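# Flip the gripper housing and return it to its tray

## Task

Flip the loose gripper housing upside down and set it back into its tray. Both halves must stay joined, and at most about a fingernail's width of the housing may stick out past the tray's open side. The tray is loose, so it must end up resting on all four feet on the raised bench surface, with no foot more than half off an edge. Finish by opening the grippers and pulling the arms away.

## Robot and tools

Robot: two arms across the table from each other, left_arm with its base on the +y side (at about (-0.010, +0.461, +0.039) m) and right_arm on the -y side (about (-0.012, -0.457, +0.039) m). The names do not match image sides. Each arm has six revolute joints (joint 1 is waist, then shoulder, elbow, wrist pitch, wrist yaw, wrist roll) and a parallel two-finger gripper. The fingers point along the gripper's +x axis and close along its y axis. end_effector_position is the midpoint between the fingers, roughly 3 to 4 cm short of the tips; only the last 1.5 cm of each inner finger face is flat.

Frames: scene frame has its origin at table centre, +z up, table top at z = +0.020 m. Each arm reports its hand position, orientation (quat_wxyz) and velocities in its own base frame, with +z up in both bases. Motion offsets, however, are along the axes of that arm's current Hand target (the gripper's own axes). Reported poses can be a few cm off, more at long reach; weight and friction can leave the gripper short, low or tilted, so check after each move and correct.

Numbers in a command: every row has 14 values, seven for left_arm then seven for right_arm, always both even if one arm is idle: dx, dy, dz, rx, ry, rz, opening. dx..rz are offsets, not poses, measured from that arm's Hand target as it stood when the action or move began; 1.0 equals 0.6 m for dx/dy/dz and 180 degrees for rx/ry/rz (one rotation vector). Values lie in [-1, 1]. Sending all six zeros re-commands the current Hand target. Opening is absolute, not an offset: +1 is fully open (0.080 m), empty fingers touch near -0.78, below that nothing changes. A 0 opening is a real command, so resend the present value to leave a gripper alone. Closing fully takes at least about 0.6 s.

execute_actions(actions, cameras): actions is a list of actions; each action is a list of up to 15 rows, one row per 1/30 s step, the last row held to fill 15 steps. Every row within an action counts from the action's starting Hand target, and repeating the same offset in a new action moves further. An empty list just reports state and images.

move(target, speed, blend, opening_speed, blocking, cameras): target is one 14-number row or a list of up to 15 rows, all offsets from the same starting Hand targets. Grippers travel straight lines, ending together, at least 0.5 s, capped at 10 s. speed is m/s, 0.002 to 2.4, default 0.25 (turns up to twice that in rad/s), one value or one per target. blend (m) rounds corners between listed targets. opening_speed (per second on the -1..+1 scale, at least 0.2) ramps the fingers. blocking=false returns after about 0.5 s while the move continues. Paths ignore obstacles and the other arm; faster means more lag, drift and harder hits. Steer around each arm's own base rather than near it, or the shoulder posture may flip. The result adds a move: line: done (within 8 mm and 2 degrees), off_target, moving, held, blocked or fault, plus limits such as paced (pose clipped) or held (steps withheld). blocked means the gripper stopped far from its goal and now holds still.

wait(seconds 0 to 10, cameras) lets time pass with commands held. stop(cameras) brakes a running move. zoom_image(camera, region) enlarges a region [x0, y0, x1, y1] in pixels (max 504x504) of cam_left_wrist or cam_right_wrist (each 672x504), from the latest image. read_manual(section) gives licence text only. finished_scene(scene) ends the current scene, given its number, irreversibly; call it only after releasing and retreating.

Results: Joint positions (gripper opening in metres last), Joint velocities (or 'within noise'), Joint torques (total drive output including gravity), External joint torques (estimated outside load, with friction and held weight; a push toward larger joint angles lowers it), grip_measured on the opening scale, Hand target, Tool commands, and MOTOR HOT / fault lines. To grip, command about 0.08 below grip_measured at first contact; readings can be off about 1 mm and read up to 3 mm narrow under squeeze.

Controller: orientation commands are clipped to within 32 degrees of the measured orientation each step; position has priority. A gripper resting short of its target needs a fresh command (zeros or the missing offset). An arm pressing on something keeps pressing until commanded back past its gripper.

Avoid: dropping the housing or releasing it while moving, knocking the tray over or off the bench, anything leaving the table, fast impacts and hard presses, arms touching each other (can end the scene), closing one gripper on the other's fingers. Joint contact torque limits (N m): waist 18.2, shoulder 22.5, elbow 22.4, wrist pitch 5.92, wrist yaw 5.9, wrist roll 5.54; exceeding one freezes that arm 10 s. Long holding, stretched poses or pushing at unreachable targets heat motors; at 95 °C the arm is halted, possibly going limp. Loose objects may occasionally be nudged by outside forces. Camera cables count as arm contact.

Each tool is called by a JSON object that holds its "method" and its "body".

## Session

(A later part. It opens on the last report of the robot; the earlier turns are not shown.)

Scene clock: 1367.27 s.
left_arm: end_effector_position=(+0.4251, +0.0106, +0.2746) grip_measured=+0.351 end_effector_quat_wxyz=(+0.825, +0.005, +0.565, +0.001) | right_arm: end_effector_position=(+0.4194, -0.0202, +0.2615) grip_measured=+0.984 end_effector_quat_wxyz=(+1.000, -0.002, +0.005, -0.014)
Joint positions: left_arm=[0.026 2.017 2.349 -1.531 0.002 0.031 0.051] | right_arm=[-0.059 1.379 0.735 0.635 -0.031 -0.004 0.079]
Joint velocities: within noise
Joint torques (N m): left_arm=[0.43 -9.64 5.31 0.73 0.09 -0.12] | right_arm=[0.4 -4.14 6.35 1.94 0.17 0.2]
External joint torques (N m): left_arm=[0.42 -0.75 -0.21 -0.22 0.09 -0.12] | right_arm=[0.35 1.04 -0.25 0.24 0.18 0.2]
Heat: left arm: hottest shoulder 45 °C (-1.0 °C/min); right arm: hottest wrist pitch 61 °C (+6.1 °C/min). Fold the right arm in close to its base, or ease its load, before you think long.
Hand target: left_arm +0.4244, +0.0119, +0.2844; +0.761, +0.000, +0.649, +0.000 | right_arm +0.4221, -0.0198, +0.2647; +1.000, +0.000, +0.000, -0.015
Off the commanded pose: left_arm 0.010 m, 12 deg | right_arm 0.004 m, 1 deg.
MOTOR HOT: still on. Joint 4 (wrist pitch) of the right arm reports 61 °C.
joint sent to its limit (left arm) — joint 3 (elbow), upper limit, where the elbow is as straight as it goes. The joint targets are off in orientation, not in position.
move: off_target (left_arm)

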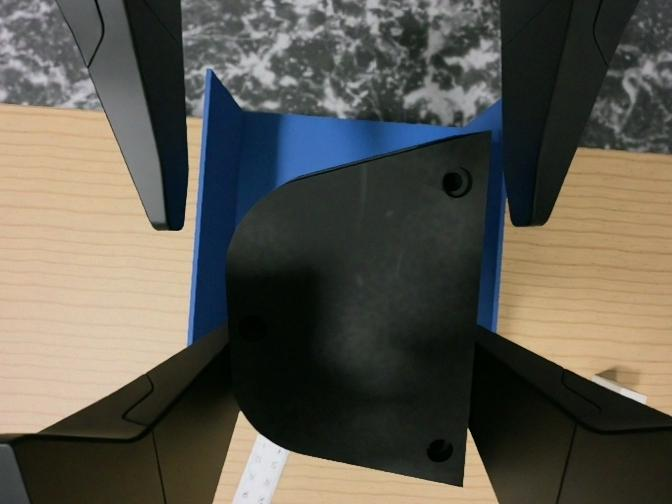

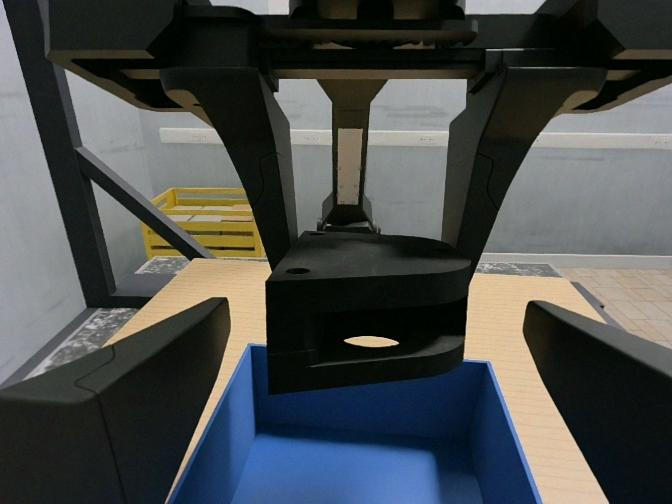

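{"method": "move", "body": {"target": [0,0,0,0,0,0,0.18,0.0183,0,-0.0033,0,0,0,1], "speed": 0.05}}

{"method": "zoom_image", "body": {"camera": "cam_left_wrist", "region": [120, 60, 560, 500]}}

Scene clock: 1407.87 s.
left_arm: end_effector_position=(+0.4251, +0.0106, +0.2746) grip_measured=+0.351 end_effector_quat_wxyz=(+0.825, +0.005, +0.565, +0.001) | right_arm: end_effector_position=(+0.4303, -0.0207, +0.2599) grip_measured=+0.984 end_effector_quat_wxyz=(+1.000, -0.002, +0.004, -0.014)
Joint positions: left_arm=[0.026 2.017 2.349 -1.531 0.002 0.031 0.051] | right_arm=[-0.059 1.428 0.767 0.652 -0.03 -0.004 0.079]
Joint velocities: within noise
Joint torques (N m): left_arm=[0.43 -9.63 5.31 0.73 0.09 -0.12] | right_arm=[0.39 -4.43 6.5 1.94 0.17 0.2]
External joint torques (N m): left_arm=[0.36 -0.79 -0.19 -0.23 0.1 -0.12] | right_arm=[0.43 0.97 0.02 0.28 0.16 0.19]
Heat: left arm: hottest shoulder 46 °C (+1.0 °C/min); right arm: hottest wrist pitch 59 °C (+0.0 °C/min). Fold the right arm in close to its base, or ease its load, before you think long.
Hand target: left_arm +0.4244, +0.0119, +0.2844; +0.761, +0.000, +0.649, +0.000 | right_arm +0.4331, -0.0202, +0.2629; +1.000, +0.000, +0.000, -0.015
Off the commanded pose: left_arm 0.010 m, 12 deg | right_arm 0.004 m, 1 deg.
MOTOR HOT: still on. Joint 4 (wrist pitch) of the right arm reports 59 °C.
joint sent to its limit (left arm) — joint 3 (elbow), upper limit, where the elbow is as straight as it goes. The joint targets are off in orientation, not in position.
move: off_target (left_arm)

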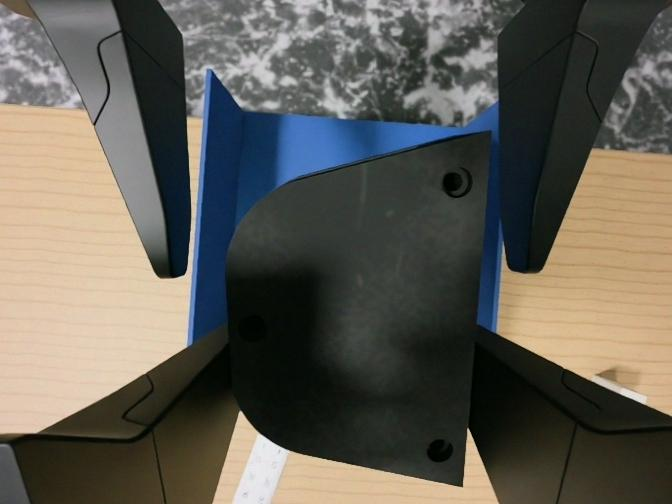

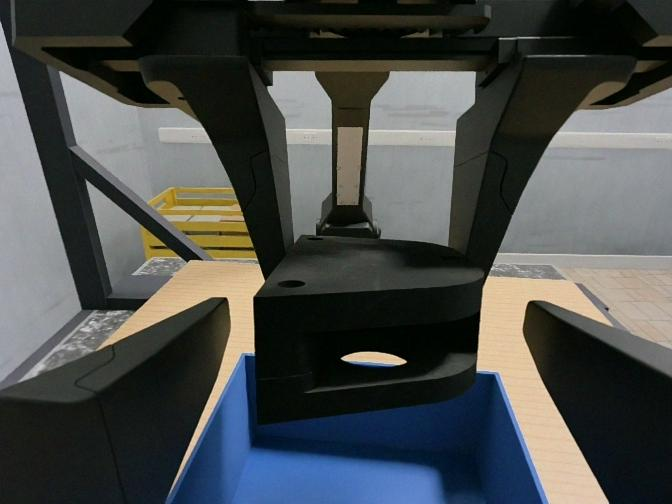

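Scaled by 1.145 from the camera's 672x504 image, which has a finer 960x720 frame.

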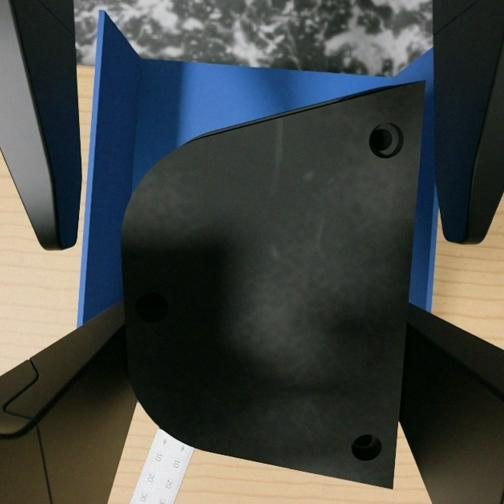

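{"method": "move", "body": {"target": [[0,0,0,0,0,0,0.18,0.0017,0.002,0,0,0,0,1],[0,0,0,0,0,0,0.18,0.0017,0.002,0,0,0,0,0.26]], "speed": 0.05, "opening_speed": 0.5}}

{"method": "zoom_image", "body": {"camera": "cam_left_wrist", "region": [120, 60, 560, 500]}}

Scene clock: 1423.90 s.
left_arm: end_effector_position=(+0.4250, +0.0106, +0.2748) grip_measured=+0.351 end_effector_quat_wxyz=(+0.825, +0.004, +0.565, +0.001) | right_arm: end_effector_position=(+0.4313, -0.0197, +0.2599) grip_measured=+0.311 end_effector_quat_wxyz=(+1.000, -0.002, +0.004, -0.015)
Joint positions: left_arm=[0.026 2.017 2.349 -1.532 0.003 0.03 0.051] | right_arm=[-0.054 1.432 0.77 0.653 -0.024 -0.004 0.049]
Joint velocities: within noise
Joint torques (N m): left_arm=[0.47 -9.58 5.32 0.76 0.05 -0.09] | right_arm=[0.41 -4.51 6.43 1.91 0.11 0.2]
External joint torques (N m): left_arm=[0.46 -0.65 -0.22 -0.19 0.05 -0.09] | right_arm=[0.42 0.95 -0.03 0.25 0.11 0.19]
Heat: left arm: hottest shoulder 46 °C (+1.0 °C/min); right arm: hottest wrist pitch 61 °C (+0.0 °C/min). Fold the right arm in close to its base, or ease its load, before you think long.
Hand target: left_arm +0.4244, +0.0120, +0.2843; +0.761, +0.000, +0.649, +0.000 | right_arm +0.4341, -0.0189, +0.2628; +1.000, +0.000, +0.000, -0.015
Off the commanded pose: left_arm 0.010 m, 12 deg | right_arm 0.004 m, 1 deg.
MOTOR HOT: still on. Joint 4 (wrist pitch) of the right arm reports 61 °C.
joint sent to its limit (left arm) — joint 3 (elbow), upper limit, where the elbow is as straight as it goes. The joint targets are off in orientation, not in position.
move: off_target (left_arm)

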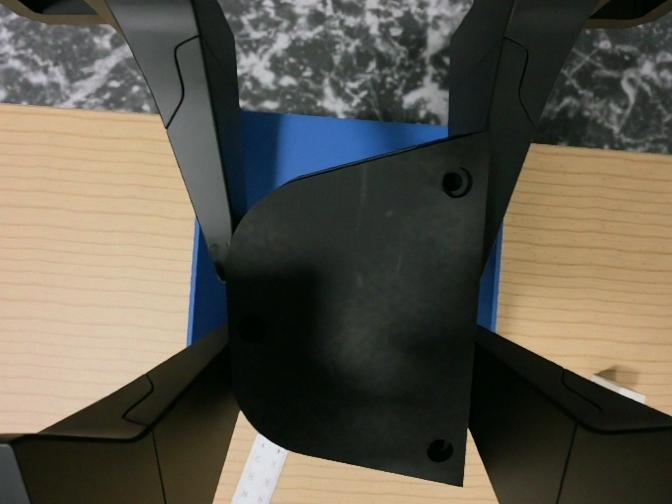

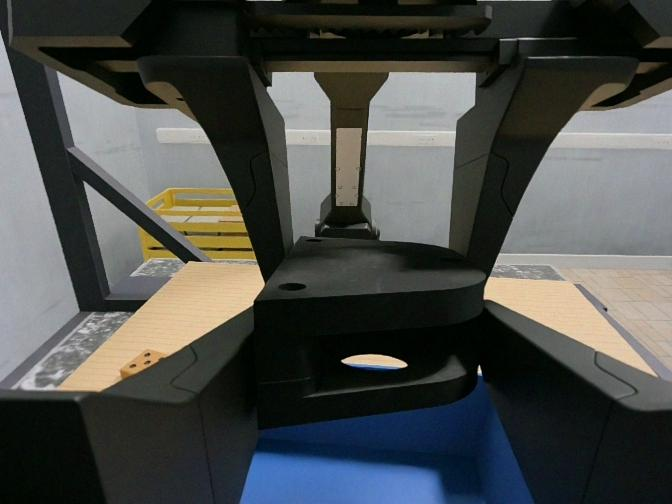

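Scaled by 1.145 from the camera's 672x504 image, which has a finer 960x720 frame.

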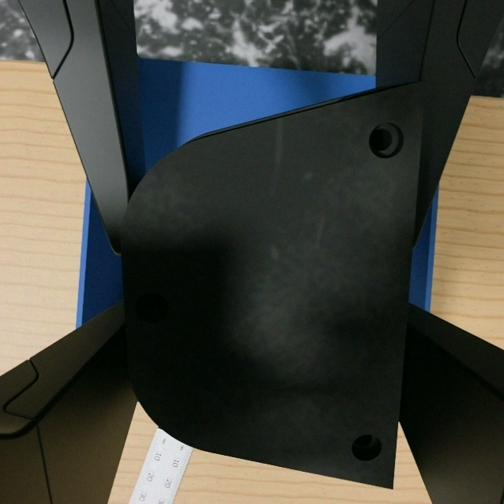

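{"method": "move", "body": {"target": [[0,0,0,0,0,0,0.18,0,0,0,0,0,0,0.12],[0,0,0,0,0,0,0.48,0,0,0,0,0,0,0.12]], "speed": 0.05, "opening_speed": 0.4}}

Scene clock: 1441.57 s.
left_arm: end_effector_position=(+0.4251, +0.0106, +0.2753) grip_measured=+0.475 end_effector_quat_wxyz=(+0.826, +0.004, +0.564, +0.001) | right_arm: end_effector_position=(+0.4316, -0.0197, +0.2596) grip_measured=+0.311 end_effector_quat_wxyz=(+1.000, -0.002, +0.005, -0.015)
Joint positions: left_arm=[0.026 2.016 2.349 -1.531 0.003 0.03 0.056] | right_arm=[-0.054 1.433 0.771 0.653 -0.024 -0.004 0.049]
Joint velocities: within noise
Joint torques (N m): left_arm=[0.31 -9.5 5.23 0.71 0.05 -0.09] | right_arm=[0.32 -4.66 6.39 1.91 0.11 0.2]
External joint torques (N m): left_arm=[0.31 -0.62 -0.29 -0.25 0.05 -0.09] | right_arm=[0.35 0.69 0.01 0.28 0.11 0.2]
Heat: left arm: hottest shoulder 47 °C (+2.0 °C/min); right arm: hottest wrist pitch 62 °C (+2.0 °C/min). Fold the right arm in close to its base, or ease its load, before you think long.
Hand target: left_arm +0.4244, +0.0119, +0.2844; +0.761, +0.000, +0.649, +0.000 | right_arm +0.4341, -0.0189, +0.2628; +1.000, +0.000, +0.000, -0.015
Off the commanded pose: left_arm 0.009 m, 12 deg | right_arm 0.004 m, 1 deg.
MOTOR HOT: still on. Joint 4 (wrist pitch) of the right arm reports 62 °C.
joint sent to its limit (left arm) — joint 3 (elbow), upper limit, where the elbow is as straight as it goes. The joint targets are off in orientation, not in position.
move: off_target (left_arm); target 2's new opening was sent with left_arm's hand 0.010 m and 12 deg from that target

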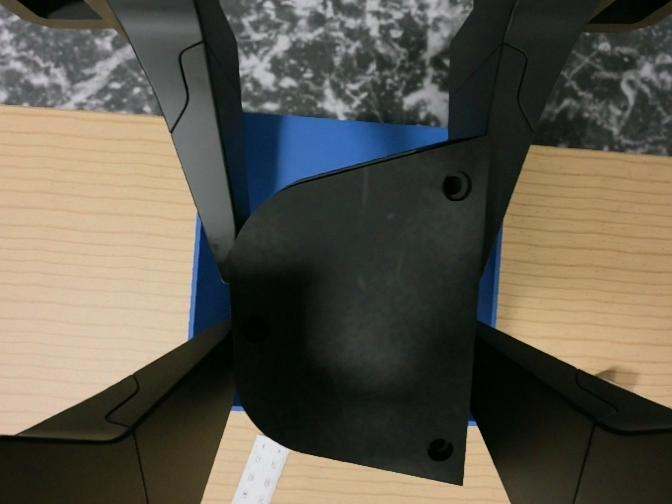

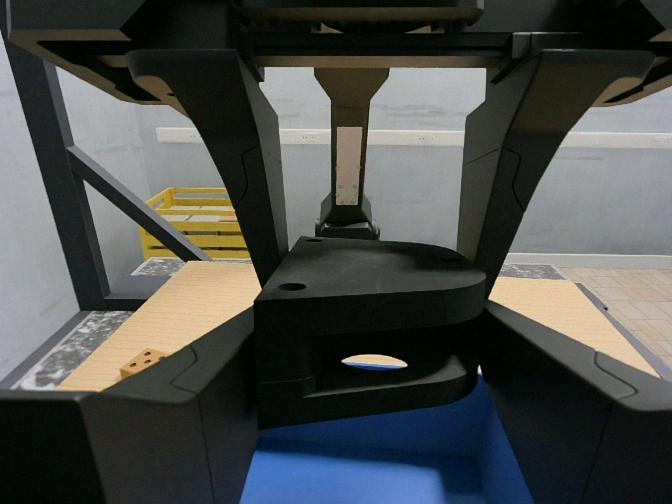

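{"method": "move", "body": {"target": [-0.1475,-0.002,-0.0358,0,-0.067,0,0.6,0,0,0,0,0,0,0.12], "speed": 0.08}}

Scene clock: 1463.13 s.
left_arm: end_effector_position=(+0.3903, +0.0096, +0.3625) grip_measured=+0.596 end_effector_quat_wxyz=(+0.893, +0.005, +0.451, +0.002) | right_arm: end_effector_position=(+0.4316, -0.0197, +0.2596) grip_measured=+0.311 end_effector_quat_wxyz=(+1.000, -0.002, +0.005, -0.015)
Joint positions: left_arm=[0.028 1.809 2.353 -1.479 0.009 0.029 0.062] | right_arm=[-0.054 1.433 0.771 0.653 -0.024 -0.004 0.049]
Joint velocities: within noise
Joint torques (N m): left_arm=[0.42 -7.16 4.63 1.06 0.09 -0.12] | right_arm=[0.37 -4.66 6.37 1.92 0.11 0.19]
External joint torques (N m): left_arm=[0.48 -0.17 -0.52 -0.26 0.08 -0.13] | right_arm=[0.38 0.63 0.05 0.31 0.11 0.18]
Heat: left arm: hottest shoulder 50 °C (+4.1 °C/min); right arm: hottest wrist pitch 62 °C (+3.0 °C/min). Fold the left arm in close to its base, or ease its load, before you think long. Fold the right arm in close to its base, or ease its load, before you think long.
Hand target: left_arm +0.3892, +0.0107, +0.3683; +0.825, +0.000, +0.566, +0.000 | right_arm +0.4341, -0.0189, +0.2628; +1.000, +0.000, +0.000, -0.015
Off the commanded pose: left_arm 0.006 m, 15 deg | right_arm 0.004 m, 1 deg.
MOTOR HOT: joint 2 (shoulder) of the left arm reports 50 °C; the controller stops that arm at 95 °C. To cool a motor, set the load down, stop pushing, or move to a pose that needs little force.
MOTOR HOT: still on. Joint 4 (wrist pitch) of the right arm reports 62 °C.
joint sent to its limit (left arm) — joint 3 (elbow), upper limit, where the elbow is as straight as it goes. The joint targets are off in orientation, not in position.
move: off_target (left_arm)

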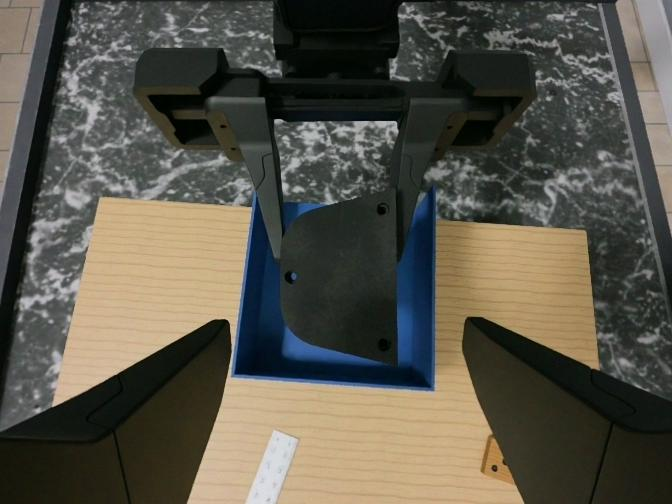

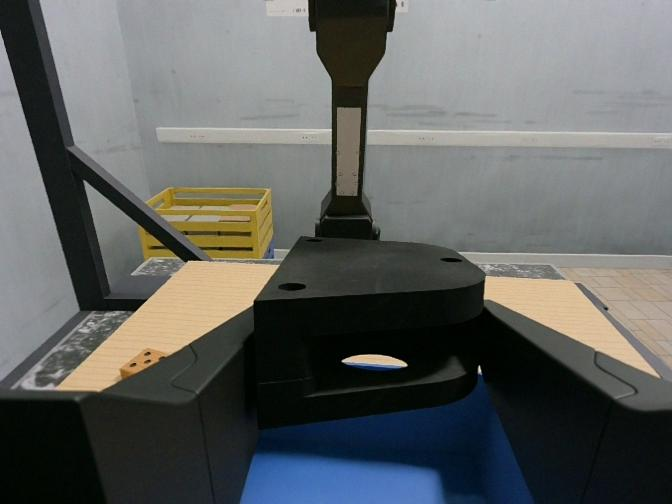

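{"method": "move", "body": {"target": [[0,0,0,0,0,0,0.6,-0.0667,0,0.0333,0,0,0,0.12],[0,0,0,0,0,0,0.6,-0.0667,0,0.0333,0.5,0,0,0.12],[0,0,0,0,0,0,0.6,-0.0667,0,0.0333,0.9835,0.0018,-0.1034,0.12]], "speed": [0.1,0.3,0.3], "blend": [0.01,0.01,0]}}

Scene clock: 1574.80 s.
left_arm: end_effector_position=(+0.3903, +0.0096, +0.3626) grip_measured=+0.596 end_effector_quat_wxyz=(+0.893, +0.005, +0.451, +0.002) | right_arm: end_effector_position=(+0.3947, -0.0171, +0.2723) grip_measured=+0.312 end_effector_quat_wxyz=(+0.018, +0.993, -0.013, -0.117)
Joint positions: left_arm=[0.028 1.809 2.353 -1.479 0.009 0.029 0.062] | right_arm=[-0.051 1.232 0.875 0.123 -0.019 3.098 0.049]
Joint velocities: within noise
Joint torques (N m): left_arm=[0.43 -7.06 4.61 1.05 0.09 -0.12] | right_arm=[-0.31 -5.66 7.03 1.61 -0.14 0.11]
External joint torques (N m): left_arm=[0.38 -0.08 -0.54 -0.28 0.09 -0.12] | right_arm=[-0.32 -1.27 0.19 -0.05 -0.14 0.12]
Heat: left arm: hottest shoulder 43 °C (-2.0 °C/min); right arm: hottest wrist pitch 61 °C (-2.0 °C/min). Fold the right arm in close to its base, or ease its load, before you think long.
Hand target: left_arm +0.3892, +0.0106, +0.3683; +0.825, +0.000, +0.566, +0.000 | right_arm +0.3941, -0.0177, +0.2828; +0.016, +0.994, -0.013, -0.105
Off the commanded pose: left_arm 0.006 m, 15 deg | right_arm 0.011 m, 1 deg.
MOTOR HOT: still on. Joint 4 (wrist pitch) of the right arm reports 61 °C.
MOTOR HOT: cleared for the motors of the left arm.
joint sent to its limit (left arm) — joint 3 (elbow), upper limit, where the elbow is as straight as it goes. The joint targets are off in orientation, not in position.
move: off_target (left_arm, right_arm)

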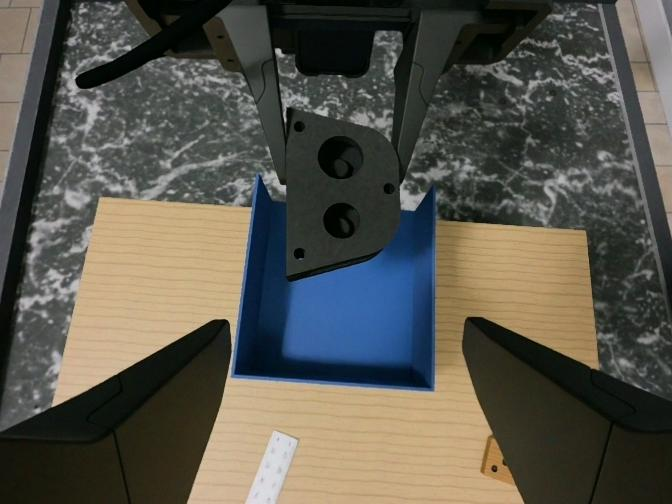

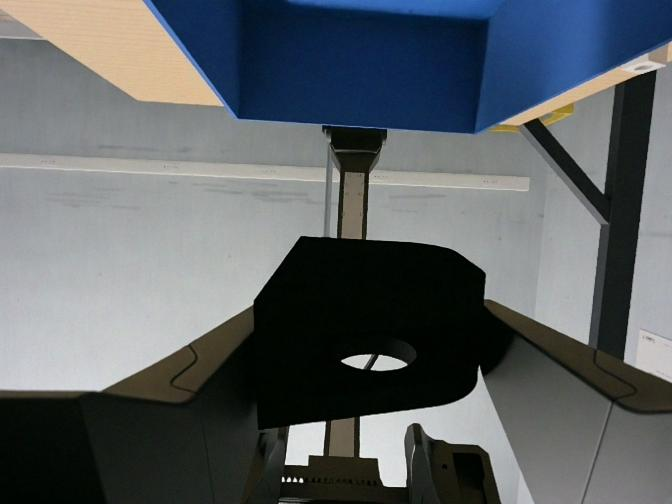

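{"method": "move", "body": {"target": [0,0,0,0,0,0,0.6,0.0381,0,0.0958,0,0,0,0.12], "speed": 0.08}}

Scene clock: 1601.70 s.
left_arm: end_effector_position=(+0.3903, +0.0096, +0.3626) grip_measured=+0.596 end_effector_quat_wxyz=(+0.893, +0.005, +0.451, +0.002) | right_arm: end_effector_position=(+0.4041, -0.0194, +0.2250) grip_measured=+0.312 end_effector_quat_wxyz=(+0.017, +0.994, -0.014, -0.103)
Joint positions: left_arm=[0.028 1.809 2.353 -1.479 0.009 0.029 0.062] | right_arm=[-0.057 1.323 0.718 0.399 -0.025 3.099 0.049]
Joint velocities: within noise
Joint torques (N m): left_arm=[0.44 -7.06 4.61 1.05 0.09 -0.11] | right_arm=[-0.3 -4.2 4.84 2 -0.14 0.1]
External joint torques (N m): left_arm=[0.42 -0.08 -0.53 -0.27 0.09 -0.11] | right_arm=[-0.29 0.53 -1.73 0.33 -0.13 0.1]
Heat: left arm: hottest shoulder 43 °C (-1.0 °C/min); right arm: hottest wrist pitch 54 °C (-9.0 °C/min). Fold the right arm in close to its base, or ease its load, before you think long.
Hand target: left_arm +0.3892, +0.0106, +0.3683; +0.825, +0.000, +0.566, +0.000 | right_arm +0.4044, -0.0201, +0.2218; +0.016, +0.994, -0.013, -0.105
Off the commanded pose: left_arm 0.006 m, 15 deg | right_arm 0.003 m, 0 deg.
MOTOR HOT: still on. Joint 4 (wrist pitch) of the right arm reports 54 °C.
joint sent to its limit (left arm) — joint 3 (elbow), upper limit, where the elbow is as straight as it goes. The joint targets are off in orientation, not in position.
move: off_target (left_arm)

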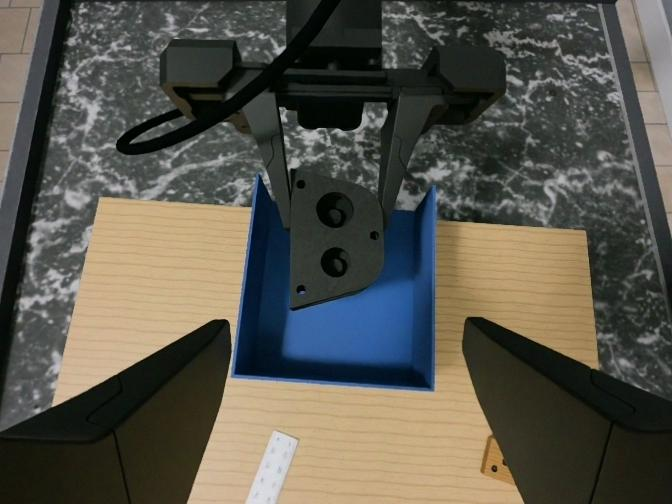

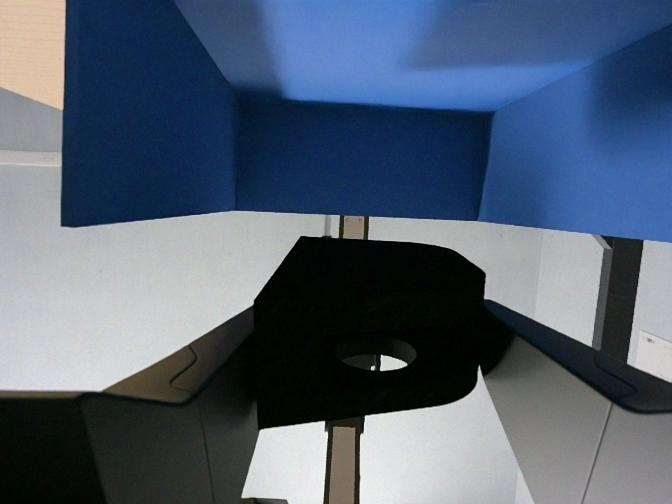

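{"method": "move", "body": {"target": [0,0,0,0,0,0,0.6,0.0125,0.0,0.0522,0,0,0,0.12], "speed": 0.06}}

Scene clock: 1613.67 s.
left_arm: end_effector_position=(+0.3903, +0.0096, +0.3626) grip_measured=+0.596 end_effector_quat_wxyz=(+0.893, +0.005, +0.451, +0.002) | right_arm: end_effector_position=(+0.4052, -0.0206, +0.1931) grip_measured=+0.312 end_effector_quat_wxyz=(+0.017, +0.995, -0.014, -0.102)
Joint positions: left_arm=[0.028 1.809 2.353 -1.479 0.009 0.029 0.062] | right_arm=[-0.062 1.394 0.631 0.558 -0.029 3.099 0.049]
Joint velocities: within noise
Joint torques (N m): left_arm=[0.42 -7.07 4.62 1.05 0.09 -0.11] | right_arm=[-0.29 -4.21 4.56 1.97 -0.13 0.05]
External joint torques (N m): left_arm=[0.38 -0.22 -0.45 -0.25 0.09 -0.12] | right_arm=[-0.29 0.64 -1.61 0.34 -0.12 0.06]
Heat: left arm: hottest shoulder 43 °C (-1.0 °C/min); right arm: hottest wrist pitch 55 °C (-8.0 °C/min). Fold the right arm in close to its base, or ease its load, before you think long.
Hand target: left_arm +0.3892, +0.0106, +0.3683; +0.825, +0.000, +0.566, +0.000 | right_arm +0.4053, -0.0212, +0.1896; +0.016, +0.994, -0.013, -0.105
Off the commanded pose: left_arm 0.006 m, 15 deg | right_arm 0.004 m, 0 deg.
MOTOR HOT: still on. Joint 4 (wrist pitch) of the right arm reports 55 °C.
joint sent to its limit (left arm) — joint 3 (elbow), upper limit, where the elbow is as straight as it goes. The joint targets are off in orientation, not in position.
move: off_target (left_arm)

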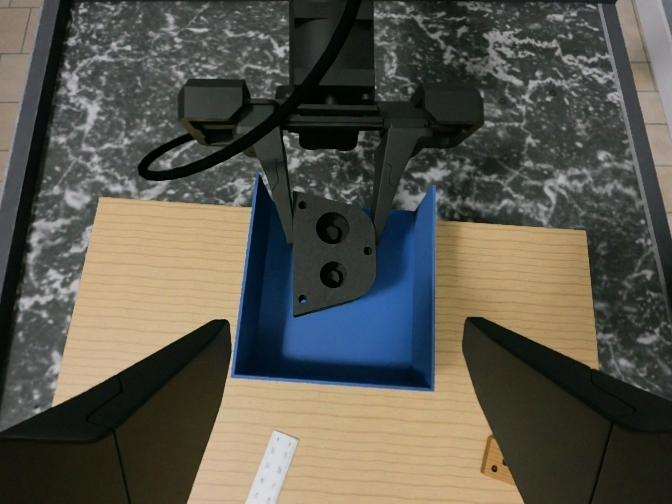

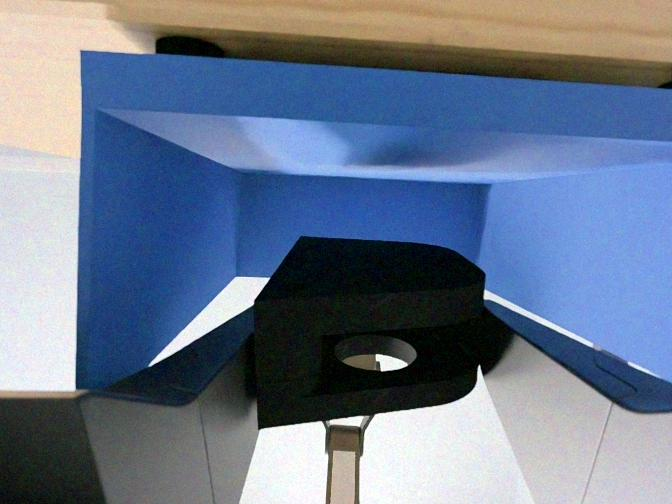

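{"method": "move", "body": {"target": [0,0,0,0,0,0,0.6,0.0087,0.0,0.0408,0,0,0,0.12], "speed": 0.05}}

{"method": "move", "body": {"target": [0,0,0,0,0,0,0.6,0.0011,0.0,0.0050,0,0,0,0.12], "speed": 0.02}}

Scene clock: 1648.83 s.
left_arm: end_effector_position=(+0.3903, +0.0096, +0.3626) grip_measured=+0.596 end_effector_quat_wxyz=(+0.893, +0.005, +0.451, +0.002) | right_arm: end_effector_position=(+0.4055, -0.0214, +0.1683) grip_measured=+0.312 end_effector_quat_wxyz=(+0.016, +0.995, -0.014, -0.102)
Joint positions: left_arm=[0.028 1.809 2.353 -1.479 0.009 0.029 0.062] | right_arm=[-0.065 1.466 0.571 0.691 -0.033 3.099 0.049]
Joint velocities: within noise
Joint torques (N m): left_arm=[0.42 -7.06 4.61 1.05 0.09 -0.11] | right_arm=[-0.31 -4.27 4.15 1.99 -0.13 0.04]
External joint torques (N m): left_arm=[0.41 0.01 -0.62 -0.31 0.09 -0.12] | right_arm=[-0.32 0.74 -1.64 0.34 -0.13 0.05]
Heat: left arm: hottest shoulder 42 °C (-1.0 °C/min); right arm: hottest wrist pitch 59 °C (+2.0 °C/min). Fold the right arm in close to its base, or ease its load, before you think long.
Hand target: left_arm +0.3892, +0.0106, +0.3683; +0.825, +0.000, +0.566, +0.000 | right_arm +0.4052, -0.0220, +0.1646; +0.016, +0.994, -0.013, -0.105
Off the commanded pose: left_arm 0.006 m, 15 deg | right_arm 0.004 m, 0 deg.
MOTOR HOT: still on. Joint 4 (wrist pitch) of the right arm reports 59 °C.
joint sent to its limit (left arm) — joint 3 (elbow), upper limit, where the elbow is as straight as it goes. The joint targets are off in orientation, not in position.
move: off_target (left_arm)

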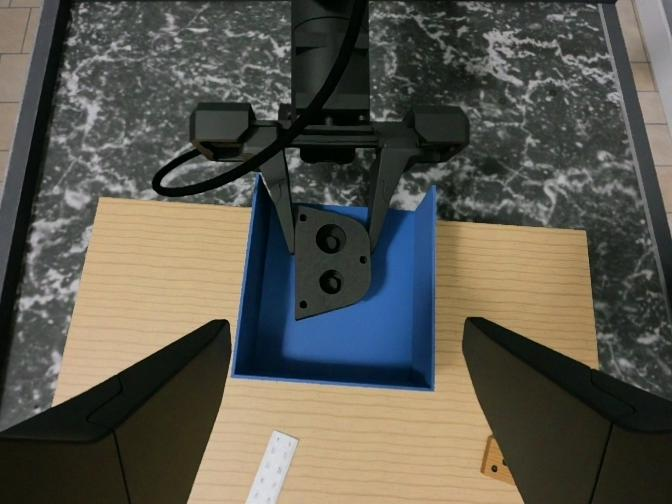

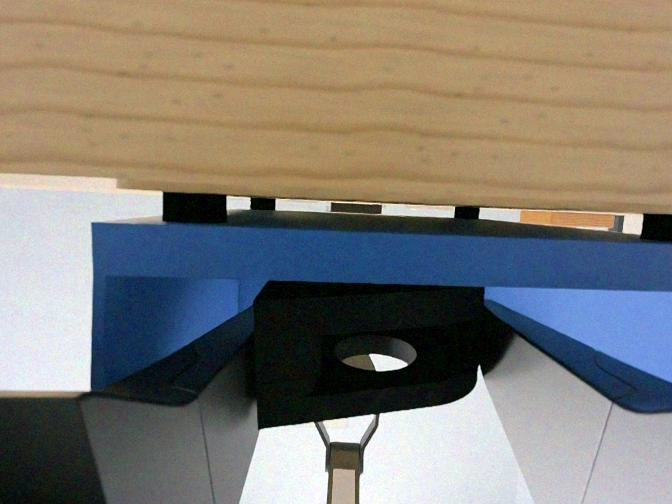

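Scene clock: 1649.53 s.
left_arm: end_effector_position=(+0.3903, +0.0096, +0.3626) grip_measured=+0.596 end_effector_quat_wxyz=(+0.893, +0.005, +0.451, +0.002) | right_arm: end_effector_position=(+0.4059, -0.0214, +0.1672) grip_measured=+0.312 end_effector_quat_wxyz=(+0.017, +0.995, -0.014, -0.099)
Joint positions: left_arm=[0.028 1.809 2.353 -1.479 0.009 0.029 0.062] | right_arm=[-0.065 1.474 0.566 0.71 -0.033 3.099 0.049]
Joint velocities: within noise
Joint torques (N m): left_arm=[0.42 -7.07 4.61 1.04 0.09 -0.11] | right_arm=[-0.29 -4.14 3.96 1.85 -0.12 0.05]
External joint torques (N m): left_arm=[0.43 -0.13 -0.5 -0.26 0.08 -0.11] | right_arm=[-0.24 0.94 -1.86 0.18 -0.13 0.05]
Heat: left arm: hottest shoulder 42 °C (-1.0 °C/min); right arm: hottest wrist pitch 58 °C (+2.0 °C/min). Fold the right arm in close to its base, or ease its load, before you think long.
Hand target: left_arm +0.3892, +0.0106, +0.3683; +0.825, +0.000, +0.566, +0.000 | right_arm +0.4052, -0.0221, +0.1617; +0.016, +0.994, -0.013, -0.105
Off the commanded pose: left_arm 0.006 m, 15 deg | right_arm 0.006 m, 1 deg.
MOTOR HOT: still on. Joint 4 (wrist pitch) of the right arm reports 58 °C.
joint sent to its limit (left arm) — joint 3 (elbow), upper limit, where the elbow is as straight as it goes. The joint targets are off in orientation, not in position.
move: off_target (left_arm)

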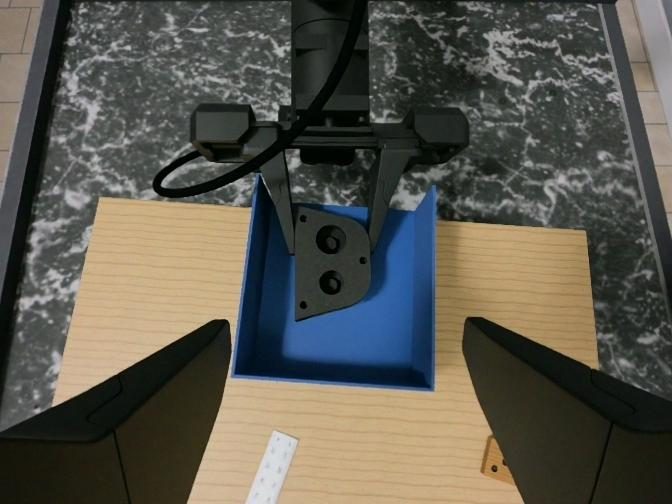

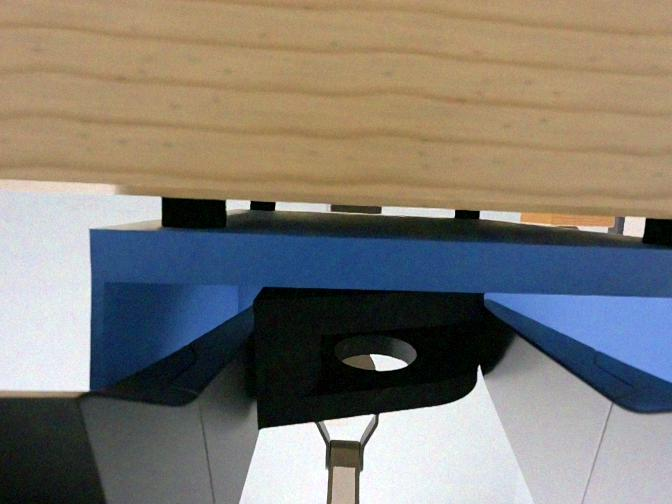

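{"method": "zoom_image", "body": {"camera": "cam_right_wrist", "region": [220, 240, 520, 440]}}

{"method": "zoom_image", "body": {"camera": "cam_left_wrist", "region": [220, 150, 460, 340]}}

Scaled by 1.680 from the camera's 672x504 image, which has a finer 960x720 frame.

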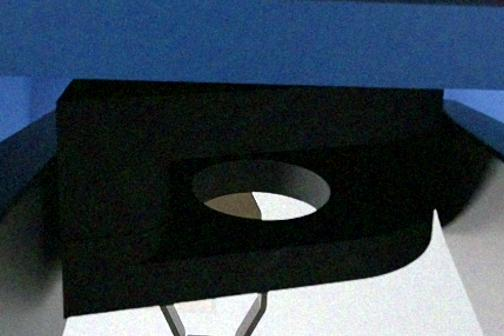

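Scaled by 2.100 from the camera's 672x504 image, which has a finer 960x720 frame.

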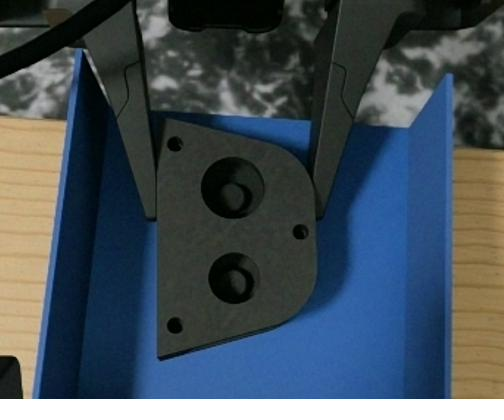

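{"method": "move", "body": {"target": [0,0,0,0,0,0,0.6,0.0011,0.0,0.0050,0,0,0,0.12], "speed": 0.02}}

Scene clock: 1659.87 s.
left_arm: end_effector_position=(+0.3903, +0.0096, +0.3626) grip_measured=+0.596 end_effector_quat_wxyz=(+0.893, +0.005, +0.451, +0.002) | right_arm: end_effector_position=(+0.4062, -0.0215, +0.1660) grip_measured=+0.312 end_effector_quat_wxyz=(+0.017, +0.995, -0.014, -0.096)
Joint positions: left_arm=[0.028 1.809 2.353 -1.479 0.009 0.029 0.062] | right_arm=[-0.065 1.482 0.561 0.729 -0.034 3.099 0.049]
Joint velocities: within noise
Joint torques (N m): left_arm=[0.42 -7.07 4.61 1.05 0.09 -0.12] | right_arm=[-0.26 -3.81 3.73 1.73 -0.13 0.04]
External joint torques (N m): left_arm=[0.45 -0.13 -0.48 -0.24 0.09 -0.12] | right_arm=[-0.24 1.36 -2.07 0.05 -0.12 0.04]
Heat: left arm: hottest shoulder 42 °C (-1.0 °C/min); right arm: hottest wrist pitch 56 °C (+2.0 °C/min). Fold the right arm in close to its base, or ease its load, before you think long.
Hand target: left_arm +0.3892, +0.0106, +0.3683; +0.825, +0.000, +0.566, +0.000 | right_arm +0.4052, -0.0222, +0.1584; +0.016, +0.994, -0.013, -0.105
Off the commanded pose: left_arm 0.006 m, 15 deg | right_arm 0.008 m, 1 deg.
MOTOR HOT: still on. Joint 4 (wrist pitch) of the right arm reports 56 °C.
joint sent to its limit (left arm) — joint 3 (elbow), upper limit, where the elbow is as straight as it goes. The joint targets are off in orientation, not in position.
move: off_target (left_arm)

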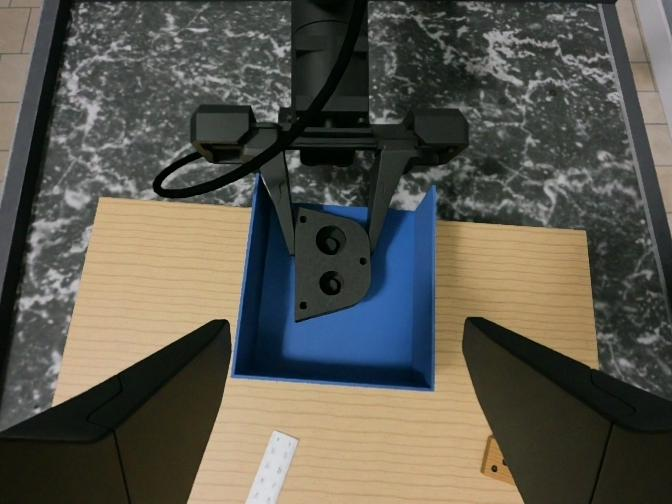

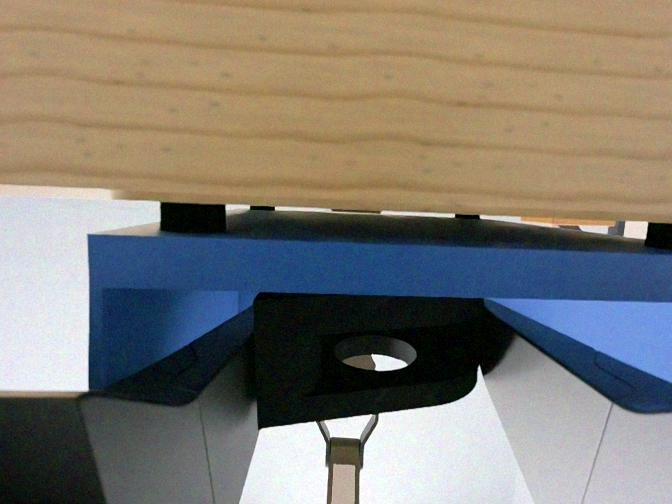

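{"method": "zoom_image", "body": {"camera": "cam_right_wrist", "region": [230, 260, 380, 370]}}

{"method": "zoom_image", "body": {"camera": "cam_right_wrist", "region": [400, 260, 550, 370]}}

{"method": "zoom_image", "body": {"camera": "cam_left_wrist", "region": [270, 190, 400, 340]}}

Scaled by 3.360 from the camera's 672x504 image, which has a finer 960x720 frame.

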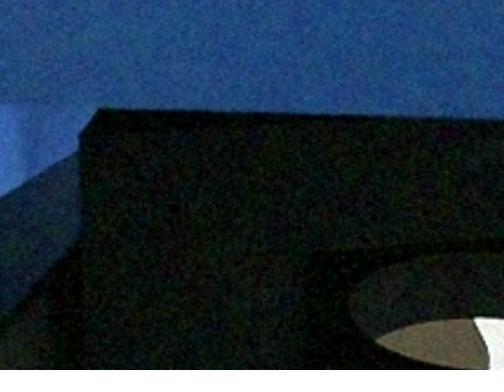

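Scaled by 3.360 from the camera's 672x504 image, which has a finer 960x720 frame.

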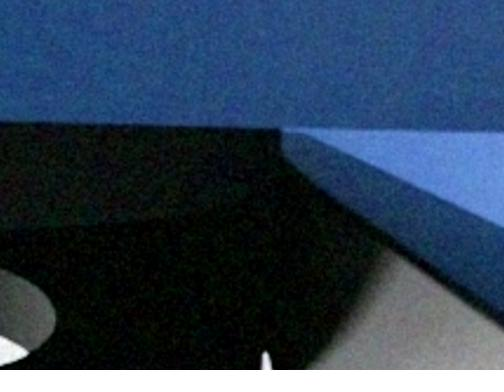

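Scaled by 3.360 from the camera's 672x504 image, which has a finer 960x720 frame.

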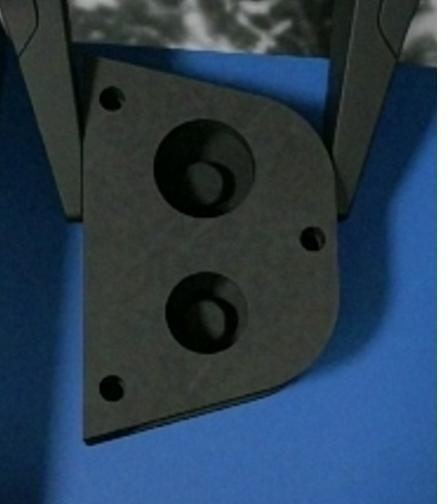

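{"method": "move", "body": {"target": [0,0,0,0,0,0,0.6,0.0011,0.0,0.0060,0,0,0,0.12], "speed": 0.02}}

Scene clock: 1678.73 s.
left_arm: end_effector_position=(+0.3903, +0.0096, +0.3626) grip_measured=+0.596 end_effector_quat_wxyz=(+0.893, +0.005, +0.451, +0.002) | right_arm: end_effector_position=(+0.4066, -0.0216, +0.1651) grip_measured=+0.312 end_effector_quat_wxyz=(+0.017, +0.996, -0.014, -0.092)
Joint positions: left_arm=[0.028 1.809 2.353 -1.479 0.009 0.029 0.062] | right_arm=[-0.066 1.491 0.556 0.752 -0.034 3.099 0.049]
Joint velocities: within noise
Joint torques (N m): left_arm=[0.43 -7.07 4.61 1.05 0.09 -0.11] | right_arm=[-0.33 -3.62 3.45 1.55 -0.11 0.04]
External joint torques (N m): left_arm=[0.41 -0.05 -0.58 -0.3 0.09 -0.12] | right_arm=[-0.34 1.51 -2.32 -0.13 -0.11 0.04]
Heat: left arm: hottest shoulder 42 °C (+0.0 °C/min); right arm: hottest wrist pitch 54 °C (-2.0 °C/min). Fold the right arm in close to its base, or ease its load, before you think long.
Hand target: left_arm +0.3892, +0.0106, +0.3683; +0.825, +0.000, +0.566, +0.000 | right_arm +0.4051, -0.0223, +0.1549; +0.016, +0.994, -0.013, -0.105
Off the commanded pose: left_arm 0.006 m, 15 deg | right_arm 0.010 m, 2 deg.
MOTOR HOT: still on. Joint 4 (wrist pitch) of the right arm reports 54 °C.
joint sent to its limit (left arm) — joint 3 (elbow), upper limit, where the elbow is as straight as it goes. The joint targets are off in orientation, not in position.
move: off_target (left_arm, right_arm)

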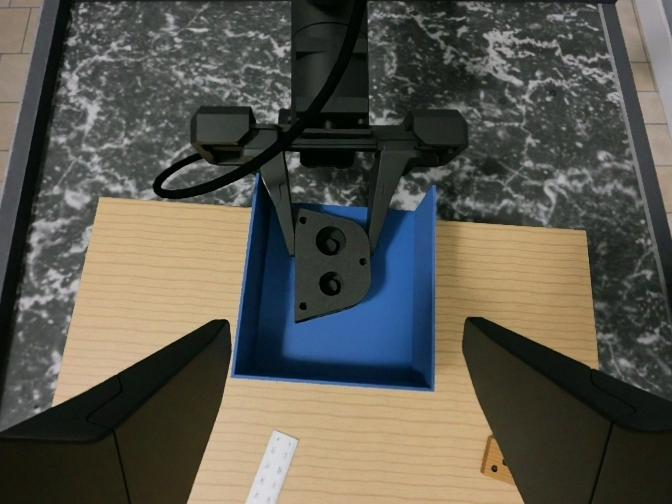

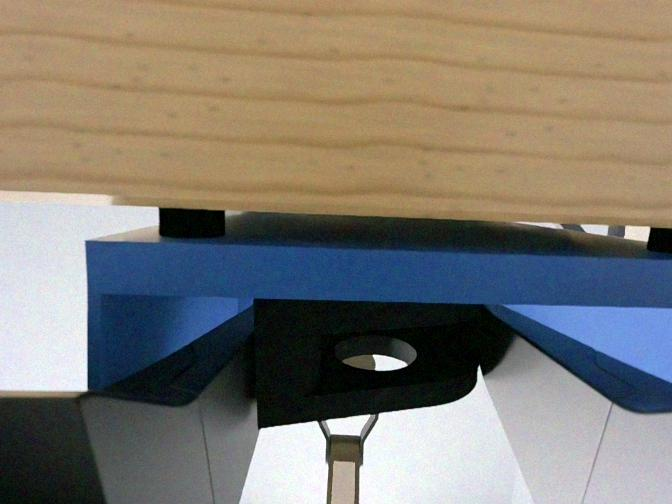

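{"method": "move", "body": {"target": [0,0,0,0,0,0,0.6,0.0011,0.0,0.0060,0,0.0083,0,0.12], "speed": 0.02}}

Scene clock: 1688.43 s.
left_arm: end_effector_position=(+0.3903, +0.0096, +0.3626) grip_measured=+0.596 end_effector_quat_wxyz=(+0.893, +0.005, +0.451, +0.002) | right_arm: end_effector_position=(+0.4067, -0.0219, +0.1628) grip_measured=+0.312 end_effector_quat_wxyz=(+0.017, +0.997, -0.014, -0.077)
Joint positions: left_arm=[0.028 1.809 2.353 -1.479 0.009 0.029 0.062] | right_arm=[-0.067 1.519 0.534 0.832 -0.037 3.099 0.049]
Joint velocities: within noise
Joint torques (N m): left_arm=[0.42 -7.07 4.63 1.05 0.09 -0.12] | right_arm=[-0.3 -3.41 3.27 1.4 -0.11 0.06]
External joint torques (N m): left_arm=[0.38 -0.21 -0.45 -0.26 0.09 -0.12] | right_arm=[-0.3 1.73 -2.26 -0.26 -0.1 0.06]
Heat: left arm: hottest shoulder 42 °C (+0.0 °C/min); right arm: hottest wrist pitch 52 °C (-5.0 °C/min). Fold the right arm in close to its base, or ease its load, before you think long.
Hand target: left_arm +0.3892, +0.0106, +0.3683; +0.825, +0.000, +0.566, +0.000 | right_arm +0.4050, -0.0225, +0.1513; +0.016, +0.996, -0.013, -0.092
Off the commanded pose: left_arm 0.006 m, 15 deg | right_arm 0.012 m, 2 deg.
MOTOR HOT: still on. Joint 4 (wrist pitch) of the right arm reports 52 °C.
joint sent to its limit (left arm) — joint 3 (elbow), upper limit, where the elbow is as straight as it goes. The joint targets are off in orientation, not in position.
move: off_target (left_arm, right_arm)

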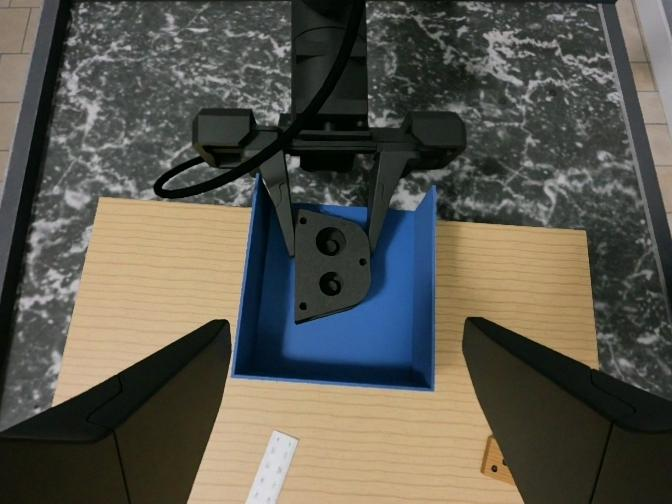

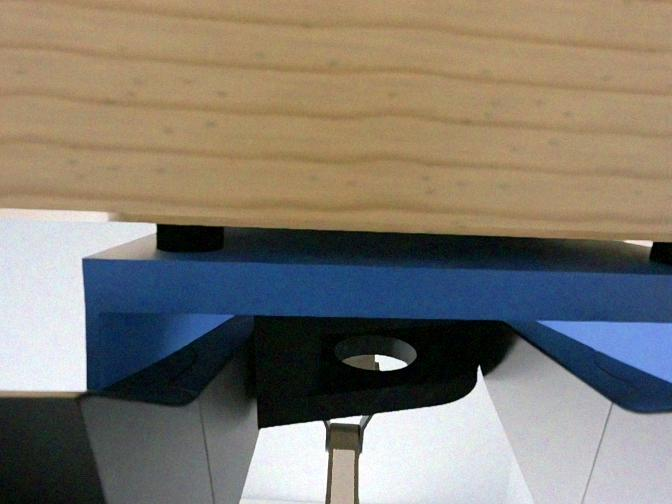

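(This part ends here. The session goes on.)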